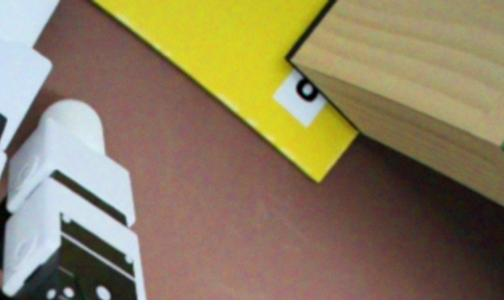

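Request:
move:
  arm2: {"target":[0.345,0.313,0.873,0.1741,0.98247,-0.06642,0.00076],"speed":0.06}
  cameras: ["arm2_cam_wrist"]

Request:
zoom_image:
  camera: "arm2_cam_wrist"
  region: [270, 0, 522, 150]

Scene clock: 1200.67 s.
Joint torques (N m): arm1=[-0.26 2.43 8.51 1.43 0.18 -0.15] | arm2=[-1.2 -8.23 8.53 1.68 0.79 -0.08] | arm3=[-1.61 -5.48 9.61 2.3 0.07 -0.14] | arm4=[-0.32 -20.13 12.25 -0.55 0.38 -0.06]
Motor temperatures (°C): arm1=[26 28 36 24 26 26] | arm2=[25 27 38 26 28 25] | arm3=[27 28 38 28 25 25] | arm4=[27 33 44 24 24 25]
Heat: arm1: hottest joint3_rad 36 °C; arm2: hottest joint3_rad 38 °C; arm3: hottest joint3_rad 38 °C; arm4: hottest joint3_rad 44 °C.
move: arm2 off_target
Joint velocities: within noise
arm1, arm3, arm4: as last shown
arm2.joint_positions: joint1_rad=+1.091 joint2_rad=+1.547 joint3_rad=+0.926 joint4_rad=-0.826 joint5_rad=+0.302 joint6_rad=+1.174 hand_index_mcp=+0.854 hand_index_abd=+0.023 hand_index_pip=+0.653 hand_index_dip=+0.734 hand_middle_mcp=+0.855 hand_middle_abd=+0.003 hand_middle_pip=+0.106 hand_middle_dip=+0.303 hand_ring_mcp=+0.850 hand_ring_abd=+0.003 hand_ring_pip=+0.107 hand_ring_dip=+0.303 hand_thumb_cmc=+1.000 hand_thumb_axl=+0.678 hand_thumb_mcp=+0.947 hand_thumb_ipl=+0.498 hand_current_limit=+0.700 hand_speed=-0.600
arm2.joint_status: not commanded
arm2.hand_state: blocked,blocked,blocked,blocked,goal,goal,goal,goal,goal,goal,goal,goal,goal,goal,goal,goal
arm2.index_mcp_current_ma: 461
arm2.index_abd_current_ma: 72
arm2.index_pip_current_ma: 321
arm2.index_dip_current_ma: 146
arm2.middle_mcp_current_ma: 17
arm2.middle_abd_current_ma: 6
arm2.middle_pip_current_ma: 18
arm2.middle_dip_current_ma: 10
arm2.ring_mcp_current_ma: 1
arm2.ring_abd_current_ma: 7
arm2.ring_pip_current_ma: 20
arm2.ring_dip_current_ma: 9
arm2.thumb_cmc_current_ma: 0
arm2.thumb_axl_current_ma: -1
arm2.thumb_mcp_current_ma: -11
arm2.thumb_ipl_current_ma: -7
arm2.hand_goal_index_mcp: 0.754
arm2.hand_goal_index_abd: 0.000
arm2.hand_goal_index_pip: 0.576
arm2.hand_goal_index_dip: 0.696
arm2.hand_goal_middle_mcp: 0.850
arm2.hand_goal_middle_abd: 0.000
arm2.hand_goal_middle_pip: 0.100
arm2.hand_goal_middle_dip: 0.300
arm2.hand_goal_ring_mcp: 0.850
arm2.hand_goal_ring_abd: 0.000
arm2.hand_goal_ring_pip: 0.100
arm2.hand_goal_ring_dip: 0.300
arm2.hand_goal_thumb_cmc: 1.000
arm2.hand_goal_thumb_axl: 0.678
arm2.hand_goal_thumb_mcp: 0.950
arm2.hand_goal_thumb_ipl: 0.500
arm2.hand: x=+0.3351 y=+0.3339 z=+0.8742 quat_wxyz=(+0.164, +0.985, -0.060, -0.006) (m; scene frame)
arm2.hand_target: x=+0.3438 y=+0.3139 z=+0.8735 quat_wxyz=(+0.174, +0.982, -0.067, +0.000) (m; scene frame)
arm2.hand_status: off_target (0.023 m and 1.6 deg from the pose sent, 0.053 m and 1.2 deg at the start)
pictures: arm2_cam_wrist
camera_calibration:
arm2_cam_wrist: T_world_to_cam=[[-0.845956, -0.484716, 0.222282, 0.279908], [-0.253766, 0.732548, 0.631646, -0.782409], [-0.469001, 0.477937, -0.742708, 0.764383], [0, 0, 0, 1]] pos_world=[0.396738, 0.343502, 0.9997]

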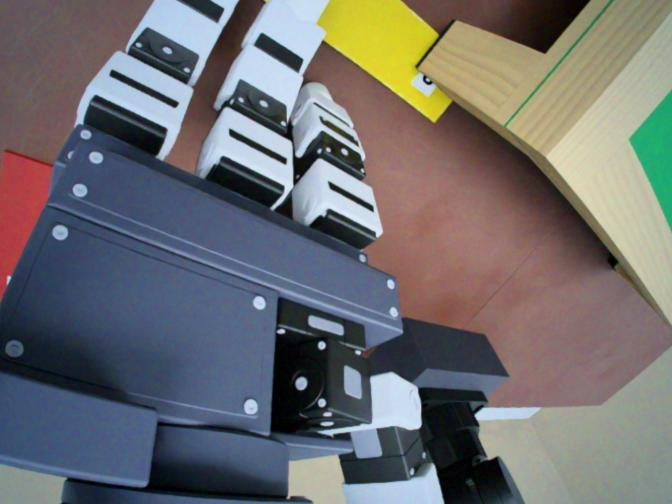

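Scaled by 2.000 from the camera's 672x504 image, which has a finer 960x720 frame.

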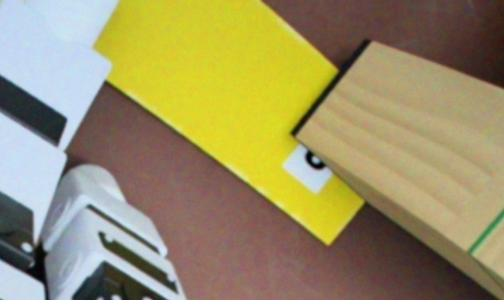

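Request:
move:
  arm2: {"target":[0.345,0.35,0.886,0.1741,0.98247,-0.06642,0.00076],"speed":0.1}

Request:
move:
  arm2: {"target":[0.347,0.31,0.882,0.1741,0.98247,-0.06642,0.00076],"speed":0.06}
  cameras: ["arm2_cam_wrist"]

Request:
zoom_image:
  camera: "arm2_cam_wrist"
  region: [270, 0, 522, 150]

Scene clock: 1209.27 s.
Joint torques (N m): arm1=[-0.26 2.49 8.51 1.43 0.18 -0.15] | arm2=[1.85 -13.1 6.57 0.1 0.52 0.19] | arm3=[-1.61 -5.48 9.55 2.26 0.09 -0.12] | arm4=[-0.32 -20.07 12.25 -0.54 0.38 -0.07]
Motor temperatures (°C): arm1=[26 28 36 24 26 26] | arm2=[25 26 39 26 28 25] | arm3=[27 28 38 28 25 25] | arm4=[27 33 44 24 24 25]
Heat: arm1: hottest joint3_rad 36 °C; arm2: hottest joint3_rad 39 °C; arm3: hottest joint3_rad 38 °C; arm4: hottest joint3_rad 44 °C.
move: arm2 off_target
Joint velocities: within noise
arm1.joint_positions: joint1_rad=-1.887 joint2_rad=+0.645 joint3_rad=+1.412 joint4_rad=-1.335 joint5_rad=-0.004 joint6_rad=+1.113 hand_index_mcp=+0.978 hand_index_abd=-0.495 hand_index_pip=+0.978 hand_index_dip=+0.977 hand_middle_mcp=+0.978 hand_middle_abd=-0.494 hand_middle_pip=+0.978 hand_middle_dip=+0.977 hand_ring_mcp=+0.978 hand_ring_abd=-0.494 hand_ring_pip=+0.978 hand_ring_dip=+0.978 hand_thumb_cmc=+1.000 hand_thumb_axl=+0.677 hand_thumb_mcp=+0.948 hand_thumb_ipl=+0.498 hand_current_limit=+0.400 hand_speed=-0.600
arm1.joint_status: not commanded
arm1.hand_state: goal,goal,goal,goal,goal,goal,goal,goal,goal,goal,goal,goal,goal,goal,goal,goal
arm1.index_mcp_current_ma: -7
arm1.index_abd_current_ma: 17
arm1.index_pip_current_ma: -8
arm1.index_dip_current_ma: -12
arm1.middle_mcp_current_ma: -8
arm1.middle_abd_current_ma: 22
arm1.middle_pip_current_ma: -9
arm1.middle_dip_current_ma: -11
arm1.ring_mcp_current_ma: -7
arm1.ring_abd_current_ma: 22
arm1.ring_pip_current_ma: -9
arm1.ring_dip_current_ma: -9
arm1.thumb_cmc_current_ma: -1
arm1.thumb_axl_current_ma: -2
arm1.thumb_mcp_current_ma: -9
arm1.thumb_ipl_current_ma: -8
arm1.hand_goal_index_mcp: 0.980
arm1.hand_goal_index_abd: -0.500
arm1.hand_goal_index_pip: 0.980
arm1.hand_goal_index_dip: 0.980
arm1.hand_goal_middle_mcp: 0.980
arm1.hand_goal_middle_abd: -0.500
arm1.hand_goal_middle_pip: 0.980
arm1.hand_goal_middle_dip: 0.980
arm1.hand_goal_ring_mcp: 0.980
arm1.hand_goal_ring_abd: -0.500
arm1.hand_goal_ring_pip: 0.980
arm1.hand_goal_ring_dip: 0.980
arm1.hand_goal_thumb_cmc: 1.000
arm1.hand_goal_thumb_axl: 0.678
arm1.hand_goal_thumb_mcp: 0.950
arm1.hand_goal_thumb_ipl: 0.500
arm1.hand: x=+0.8229 y=+0.1906 z=+1.3090 quat_wxyz=(-0.188, +0.576, +0.658, +0.446) (m; scene frame)
arm1.hand_target: x=+0.8248 y=+0.1848 z=+1.3194 quat_wxyz=(-0.182, +0.575, +0.656, +0.453) (m; scene frame)
arm1.hand_status: not commanded
arm2.joint_positions: joint1_rad=+1.136 joint2_rad=+1.547 joint3_rad=+0.927 joint4_rad=-0.843 joint5_rad=+0.320 joint6_rad=+1.227 hand_index_mcp=+0.761 hand_index_abd=+0.003 hand_index_pip=+0.580 hand_index_dip=+0.699 hand_middle_mcp=+0.855 hand_middle_abd=+0.003 hand_middle_pip=+0.106 hand_middle_dip=+0.303 hand_ring_mcp=+0.851 hand_ring_abd=+0.003 hand_ring_pip=+0.107 hand_ring_dip=+0.303 hand_thumb_cmc=+1.000 hand_thumb_axl=+0.678 hand_thumb_mcp=+0.947 hand_thumb_ipl=+0.498 hand_current_limit=+0.700 hand_speed=-0.600
arm2.joint_status: not commanded
arm2.hand_state: goal,goal,goal,goal,goal,goal,goal,goal,goal,goal,goal,goal,goal,goal,goal,goal
arm2.index_mcp_current_ma: 23
arm2.index_abd_current_ma: 8
arm2.index_pip_current_ma: 13
arm2.index_dip_current_ma: 8
arm2.middle_mcp_current_ma: 17
arm2.middle_abd_current_ma: 6
arm2.middle_pip_current_ma: 18
arm2.middle_dip_current_ma: 10
arm2.ring_mcp_current_ma: 1
arm2.ring_abd_current_ma: 7
arm2.ring_pip_current_ma: 20
arm2.ring_dip_current_ma: 9
arm2.thumb_cmc_current_ma: 0
arm2.thumb_axl_current_ma: -1
arm2.thumb_mcp_current_ma: -11
arm2.thumb_ipl_current_ma: -7
arm2.hand_goal_index_mcp: 0.754
arm2.hand_goal_index_abd: 0.000
arm2.hand_goal_index_pip: 0.576
arm2.hand_goal_index_dip: 0.696
arm2.hand_goal_middle_mcp: 0.850
arm2.hand_goal_middle_abd: 0.000
arm2.hand_goal_middle_pip: 0.100
arm2.hand_goal_middle_dip: 0.300
arm2.hand_goal_ring_mcp: 0.850
arm2.hand_goal_ring_abd: 0.000
arm2.hand_goal_ring_pip: 0.100
arm2.hand_goal_ring_dip: 0.300
arm2.hand_goal_thumb_cmc: 1.000
arm2.hand_goal_thumb_axl: 0.678
arm2.hand_goal_thumb_mcp: 0.950
arm2.hand_goal_thumb_ipl: 0.500
arm2.hand: x=+0.3405 y=+0.3491 z=+0.8758 quat_wxyz=(+0.169, +0.983, -0.064, -0.009) (m; scene frame)
arm2.hand_target: x=+0.3450 y=+0.3499 z=+0.8860 quat_wxyz=(+0.174, +0.982, -0.067, +0.001) (m; scene frame)
arm2.hand_status: off_target (0.011 m and 1.3 deg from the pose sent, 0.022 m and 1.6 deg at the start)
arm3.joint_positions: joint1_rad=+1.276 joint2_rad=+0.986 joint3_rad=+0.916 joint4_rad=+0.280 joint5_rad=+0.197 joint6_rad=+0.007 hand_index_mcp=+0.762 hand_index_abd=+0.001 hand_index_pip=+0.580 hand_index_dip=+0.699 hand_middle_mcp=+0.762 hand_middle_abd=+0.001 hand_middle_pip=+0.580 hand_middle_dip=+0.699 hand_ring_mcp=+0.762 hand_ring_abd=+0.001 hand_ring_pip=+0.580 hand_ring_dip=+0.699 hand_thumb_cmc=+0.719 hand_thumb_axl=+0.680 hand_thumb_mcp=-0.665 hand_thumb_ipl=+0.171 hand_current_limit=+0.400 hand_speed=-0.600
arm3.joint_status: not commanded
arm3.hand_state: goal,goal,goal,goal,goal,goal,goal,goal,goal,goal,goal,goal,goal,goal,blocked,goal
arm3.index_mcp_current_ma: 5
arm3.index_abd_current_ma: 0
arm3.index_pip_current_ma: 1
arm3.index_dip_current_ma: 1
arm3.middle_mcp_current_ma: 4
arm3.middle_abd_current_ma: 0
arm3.middle_pip_current_ma: 1
arm3.middle_dip_current_ma: 1
arm3.ring_mcp_current_ma: 5
arm3.ring_abd_current_ma: 0
arm3.ring_pip_current_ma: 1
arm3.ring_dip_current_ma: 1
arm3.thumb_cmc_current_ma: 2
arm3.thumb_axl_current_ma: 1
arm3.thumb_mcp_current_ma: 65
arm3.thumb_ipl_current_ma: 0
arm3.hand_goal_index_mcp: 0.754
arm3.hand_goal_index_abd: 0.000
arm3.hand_goal_index_pip: 0.576
arm3.hand_goal_index_dip: 0.696
arm3.hand_goal_middle_mcp: 0.754
arm3.hand_goal_middle_abd: 0.000
arm3.hand_goal_middle_pip: 0.576
arm3.hand_goal_middle_dip: 0.696
arm3.hand_goal_ring_mcp: 0.754
arm3.hand_goal_ring_abd: 0.000
arm3.hand_goal_ring_pip: 0.576
arm3.hand_goal_ring_dip: 0.696
arm3.hand_goal_thumb_cmc: 0.714
arm3.hand_goal_thumb_axl: 0.678
arm3.hand_goal_thumb_mcp: -0.700
arm3.hand_goal_thumb_ipl: 0.170
arm3.hand: x=-0.4618 y=+0.3478 z=+1.4151 quat_wxyz=(+0.172, +0.169, +0.607, +0.758) (m; scene frame)
arm3.hand_target: x=-0.4619 y=+0.3538 z=+1.4036 quat_wxyz=(+0.174, +0.167, +0.611, +0.754) (m; scene frame)
arm3.hand_status: not commanded
arm4.joint_positions: joint1_rad=+1.223 joint2_rad=+1.852 joint3_rad=+1.555 joint4_rad=-1.276 joint5_rad=+0.353 joint6_rad=+1.330 hand_index_mcp=+0.754 hand_index_abd=+0.003 hand_index_pip=+0.574 hand_index_dip=+0.695 hand_middle_mcp=+0.754 hand_middle_abd=-0.004 hand_middle_pip=+0.574 hand_middle_dip=+0.694 hand_ring_mcp=+0.851 hand_ring_abd=+0.001 hand_ring_pip=+0.105 hand_ring_dip=+0.303 hand_thumb_cmc=+1.000 hand_thumb_axl=+0.677 hand_thumb_mcp=+0.946 hand_thumb_ipl=+0.498 hand_current_limit=+0.400 hand_speed=-0.600
arm4.joint_status: not commanded
arm4.hand_state: goal,goal,goal,goal,goal,goal,goal,goal,goal,goal,goal,goal,goal,goal,goal,goal
arm4.index_mcp_current_ma: -1
arm4.index_abd_current_ma: 10
arm4.index_pip_current_ma: -8
arm4.index_dip_current_ma: -2
arm4.middle_mcp_current_ma: -2
arm4.middle_abd_current_ma: -13
arm4.middle_pip_current_ma: -9
arm4.middle_dip_current_ma: -9
arm4.ring_mcp_current_ma: 2
arm4.ring_abd_current_ma: 3
arm4.ring_pip_current_ma: 18
arm4.ring_dip_current_ma: 13
arm4.thumb_cmc_current_ma: 0
arm4.thumb_axl_current_ma: -3
arm4.thumb_mcp_current_ma: -23
arm4.thumb_ipl_current_ma: -10
arm4.hand_goal_index_mcp: 0.754
arm4.hand_goal_index_abd: 0.000
arm4.hand_goal_index_pip: 0.576
arm4.hand_goal_index_dip: 0.696
arm4.hand_goal_middle_mcp: 0.754
arm4.hand_goal_middle_abd: 0.000
arm4.hand_goal_middle_pip: 0.576
arm4.hand_goal_middle_dip: 0.696
arm4.hand_goal_ring_mcp: 0.850
arm4.hand_goal_ring_abd: 0.000
arm4.hand_goal_ring_pip: 0.100
arm4.hand_goal_ring_dip: 0.300
arm4.hand_goal_thumb_cmc: 1.000
arm4.hand_goal_thumb_axl: 0.678
arm4.hand_goal_thumb_mcp: 0.950
arm4.hand_goal_thumb_ipl: 0.500
arm4.hand: x=-0.4651 y=-0.3544 z=+0.8937 quat_wxyz=(+0.047, +0.029, +0.984, +0.169) (m; scene frame)
arm4.hand_target: x=-0.4781 y=-0.3502 z=+0.9102 quat_wxyz=(+0.030, +0.030, +0.984, +0.173) (m; scene frame)
arm4.hand_status: not commanded
pictures: none

Scene clock: 1210.63 s.
Joint torques (N m): arm1=[-0.21 2.49 8.51 1.43 0.18 -0.15] | arm2=[0.21 -10.46 9.16 0.99 0.29 -0.02] | arm3=[-1.44 -5.66 9.61 2.28 0.06 -0.13] | arm4=[-0.38 -20.01 12.25 -0.53 0.38 -0.06]
Motor temperatures (°C): arm1=[26 28 36 24 26 26] | arm2=[25 26 39 26 28 25] | arm3=[27 28 38 28 25 25] | arm4=[27 33 44 24 24 25]
Heat: arm1: hottest joint3_rad 36 °C; arm2: hottest joint3_rad 39 °C; arm3: hottest joint3_rad 38 °C; arm4: hottest joint3_rad 44 °C.
move: arm2 off_target
Joint velocities: within noise
arm1, arm3, arm4: as last shown
arm2.joint_positions: joint1_rad=+1.071 joint2_rad=+1.562 joint3_rad=+0.939 joint4_rad=-0.835 joint5_rad=+0.315 joint6_rad=+1.161 hand_index_mcp=+0.761 hand_index_abd=+0.004 hand_index_pip=+0.580 hand_index_dip=+0.698 hand_middle_mcp=+0.855 hand_middle_abd=+0.003 hand_middle_pip=+0.106 hand_middle_dip=+0.303 hand_ring_mcp=+0.851 hand_ring_abd=+0.003 hand_ring_pip=+0.107 hand_ring_dip=+0.303 hand_thumb_cmc=+1.000 hand_thumb_axl=+0.678 hand_thumb_mcp=+0.947 hand_thumb_ipl=+0.498 hand_current_limit=+0.700 hand_speed=-0.600
arm2.joint_status: not commanded
arm2.hand_state: goal,goal,goal,goal,goal,goal,goal,goal,goal,goal,goal,goal,goal,goal,goal,goal
arm2.index_mcp_current_ma: 23
arm2.index_abd_current_ma: 9
arm2.index_pip_current_ma: 11
arm2.index_dip_current_ma: 5
arm2.middle_mcp_current_ma: 17
arm2.middle_abd_current_ma: 6
arm2.middle_pip_current_ma: 18
arm2.middle_dip_current_ma: 10
arm2.ring_mcp_current_ma: 1
arm2.ring_abd_current_ma: 7
arm2.ring_pip_current_ma: 20
arm2.ring_dip_current_ma: 9
arm2.thumb_cmc_current_ma: 0
arm2.thumb_axl_current_ma: -1
arm2.thumb_mcp_current_ma: -11
arm2.thumb_ipl_current_ma: -7
arm2.hand_goal_index_mcp: 0.754
arm2.hand_goal_index_abd: 0.000
arm2.hand_goal_index_pip: 0.576
arm2.hand_goal_index_dip: 0.696
arm2.hand_goal_middle_mcp: 0.850
arm2.hand_goal_middle_abd: 0.000
arm2.hand_goal_middle_pip: 0.100
arm2.hand_goal_middle_dip: 0.300
arm2.hand_goal_ring_mcp: 0.850
arm2.hand_goal_ring_abd: 0.000
arm2.hand_goal_ring_pip: 0.100
arm2.hand_goal_ring_dip: 0.300
arm2.hand_goal_thumb_cmc: 1.000
arm2.hand_goal_thumb_axl: 0.678
arm2.hand_goal_thumb_mcp: 0.950
arm2.hand_goal_thumb_ipl: 0.500
arm2.hand: x=+0.3310 y=+0.3245 z=+0.8740 quat_wxyz=(+0.167, +0.984, -0.063, -0.016) (m; scene frame)
arm2.hand_target: x=+0.3463 y=+0.3107 z=+0.8826 quat_wxyz=(+0.174, +0.982, -0.066, +0.001) (m; scene frame)
arm2.hand_status: off_target (0.023 m and 2.1 deg from the pose sent, 0.040 m and 1.3 deg at the start)
pictures: arm2_cam_wrist
camera_calibration:
arm2_cam_wrist: T_world_to_cam=[[-0.845941, -0.475441, 0.241534, 0.252115], [-0.234174, 0.738107, 0.632741, -0.785742], [-0.479109, 0.478701, -0.735731, 0.763785], [0, 0, 0, 1]] pos_world=[0.39521, 0.334203, 0.998217]

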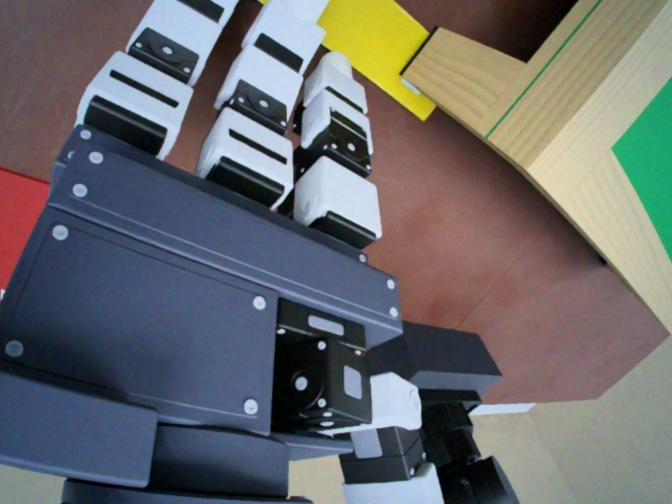

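Scaled by 2.000 from the camera's 672x504 image, which has a finer 960x720 frame.

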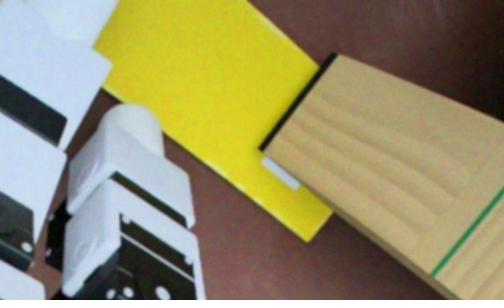

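Request:
move:
  arm2: {"target":[0.352,0.298,0.882,0.1741,0.98247,-0.06642,0.00376],"speed":0.06}
  cameras: ["arm2_cam_wrist"]

Request:
zoom_image:
  camera: "arm2_cam_wrist"
  region: [270, 0, 522, 150]

Scene clock: 1219.97 s.
Joint torques (N m): arm1=[-0.26 2.49 8.51 1.43 0.18 -0.15] | arm2=[0.21 -11.22 9.26 0.92 0.36 -0.02] | arm3=[-1.79 -5.6 9.62 2.19 0.07 -0.12] | arm4=[-0.32 -20.07 12.23 -0.54 0.38 -0.06]
Motor temperatures (°C): arm1=[26 28 36 24 26 26] | arm2=[25 26 38 26 28 25] | arm3=[27 28 38 28 25 25] | arm4=[27 33 44 24 24 25]
Heat: arm1: hottest joint3_rad 36 °C; arm2: hottest joint3_rad 38 °C; arm3: hottest joint3_rad 38 °C; arm4: hottest joint3_rad 44 °C.
move: arm2 off_target
Joint velocities: within noise
arm1, arm3, arm4: as last shown
arm2.joint_positions: joint1_rad=+1.051 joint2_rad=+1.586 joint3_rad=+0.963 joint4_rad=-0.826 joint5_rad=+0.307 joint6_rad=+1.141 hand_index_mcp=+0.761 hand_index_abd=+0.004 hand_index_pip=+0.580 hand_index_dip=+0.698 hand_middle_mcp=+0.855 hand_middle_abd=+0.003 hand_middle_pip=+0.106 hand_middle_dip=+0.303 hand_ring_mcp=+0.851 hand_ring_abd=+0.003 hand_ring_pip=+0.107 hand_ring_dip=+0.303 hand_thumb_cmc=+1.000 hand_thumb_axl=+0.678 hand_thumb_mcp=+0.947 hand_thumb_ipl=+0.498 hand_current_limit=+0.700 hand_speed=-0.600
arm2.joint_status: not commanded
arm2.hand_state: goal,goal,goal,goal,goal,goal,goal,goal,goal,goal,goal,goal,goal,goal,goal,goal
arm2.index_mcp_current_ma: 23
arm2.index_abd_current_ma: 10
arm2.index_pip_current_ma: 11
arm2.index_dip_current_ma: 5
arm2.middle_mcp_current_ma: 17
arm2.middle_abd_current_ma: 6
arm2.middle_pip_current_ma: 18
arm2.middle_dip_current_ma: 10
arm2.ring_mcp_current_ma: 1
arm2.ring_abd_current_ma: 7
arm2.ring_pip_current_ma: 20
arm2.ring_dip_current_ma: 9
arm2.thumb_cmc_current_ma: 0
arm2.thumb_axl_current_ma: -1
arm2.thumb_mcp_current_ma: -11
arm2.thumb_ipl_current_ma: -7
arm2.hand_goal_index_mcp: 0.754
arm2.hand_goal_index_abd: 0.000
arm2.hand_goal_index_pip: 0.576
arm2.hand_goal_index_dip: 0.696
arm2.hand_goal_middle_mcp: 0.850
arm2.hand_goal_middle_abd: 0.000
arm2.hand_goal_middle_pip: 0.100
arm2.hand_goal_middle_dip: 0.300
arm2.hand_goal_ring_mcp: 0.850
arm2.hand_goal_ring_abd: 0.000
arm2.hand_goal_ring_pip: 0.100
arm2.hand_goal_ring_dip: 0.300
arm2.hand_goal_thumb_cmc: 1.000
arm2.hand_goal_thumb_axl: 0.678
arm2.hand_goal_thumb_mcp: 0.950
arm2.hand_goal_thumb_ipl: 0.500
arm2.hand: x=+0.3359 y=+0.3130 z=+0.8717 quat_wxyz=(+0.165, +0.984, -0.064, -0.014) (m; scene frame)
arm2.hand_target: x=+0.3512 y=+0.2986 z=+0.8826 quat_wxyz=(+0.174, +0.982, -0.066, +0.004) (m; scene frame)
arm2.hand_status: off_target (0.024 m and 2.3 deg from the pose sent, 0.035 m and 2.4 deg at the start)
pictures: arm2_cam_wrist
camera_calibration:
arm2_cam_wrist: T_world_to_cam=[[-0.846981, -0.476411, 0.235913, 0.256973], [-0.237384, 0.735985, 0.634015, -0.774025], [-0.47568, 0.480997, -0.736458, 0.7688], [0, 0, 0, 1]] pos_world=[0.399613, 0.322305, 0.99631]

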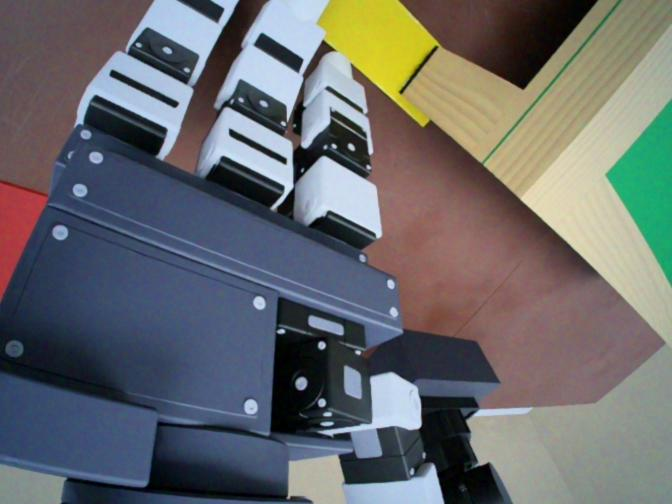

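Scaled by 2.000 from the camera's 672x504 image, which has a finer 960x720 frame.

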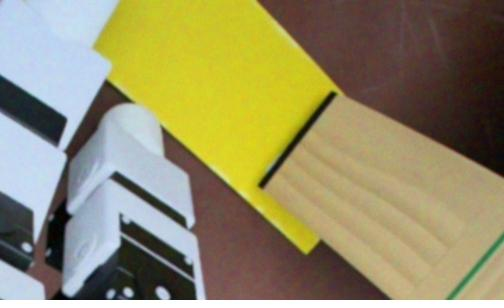

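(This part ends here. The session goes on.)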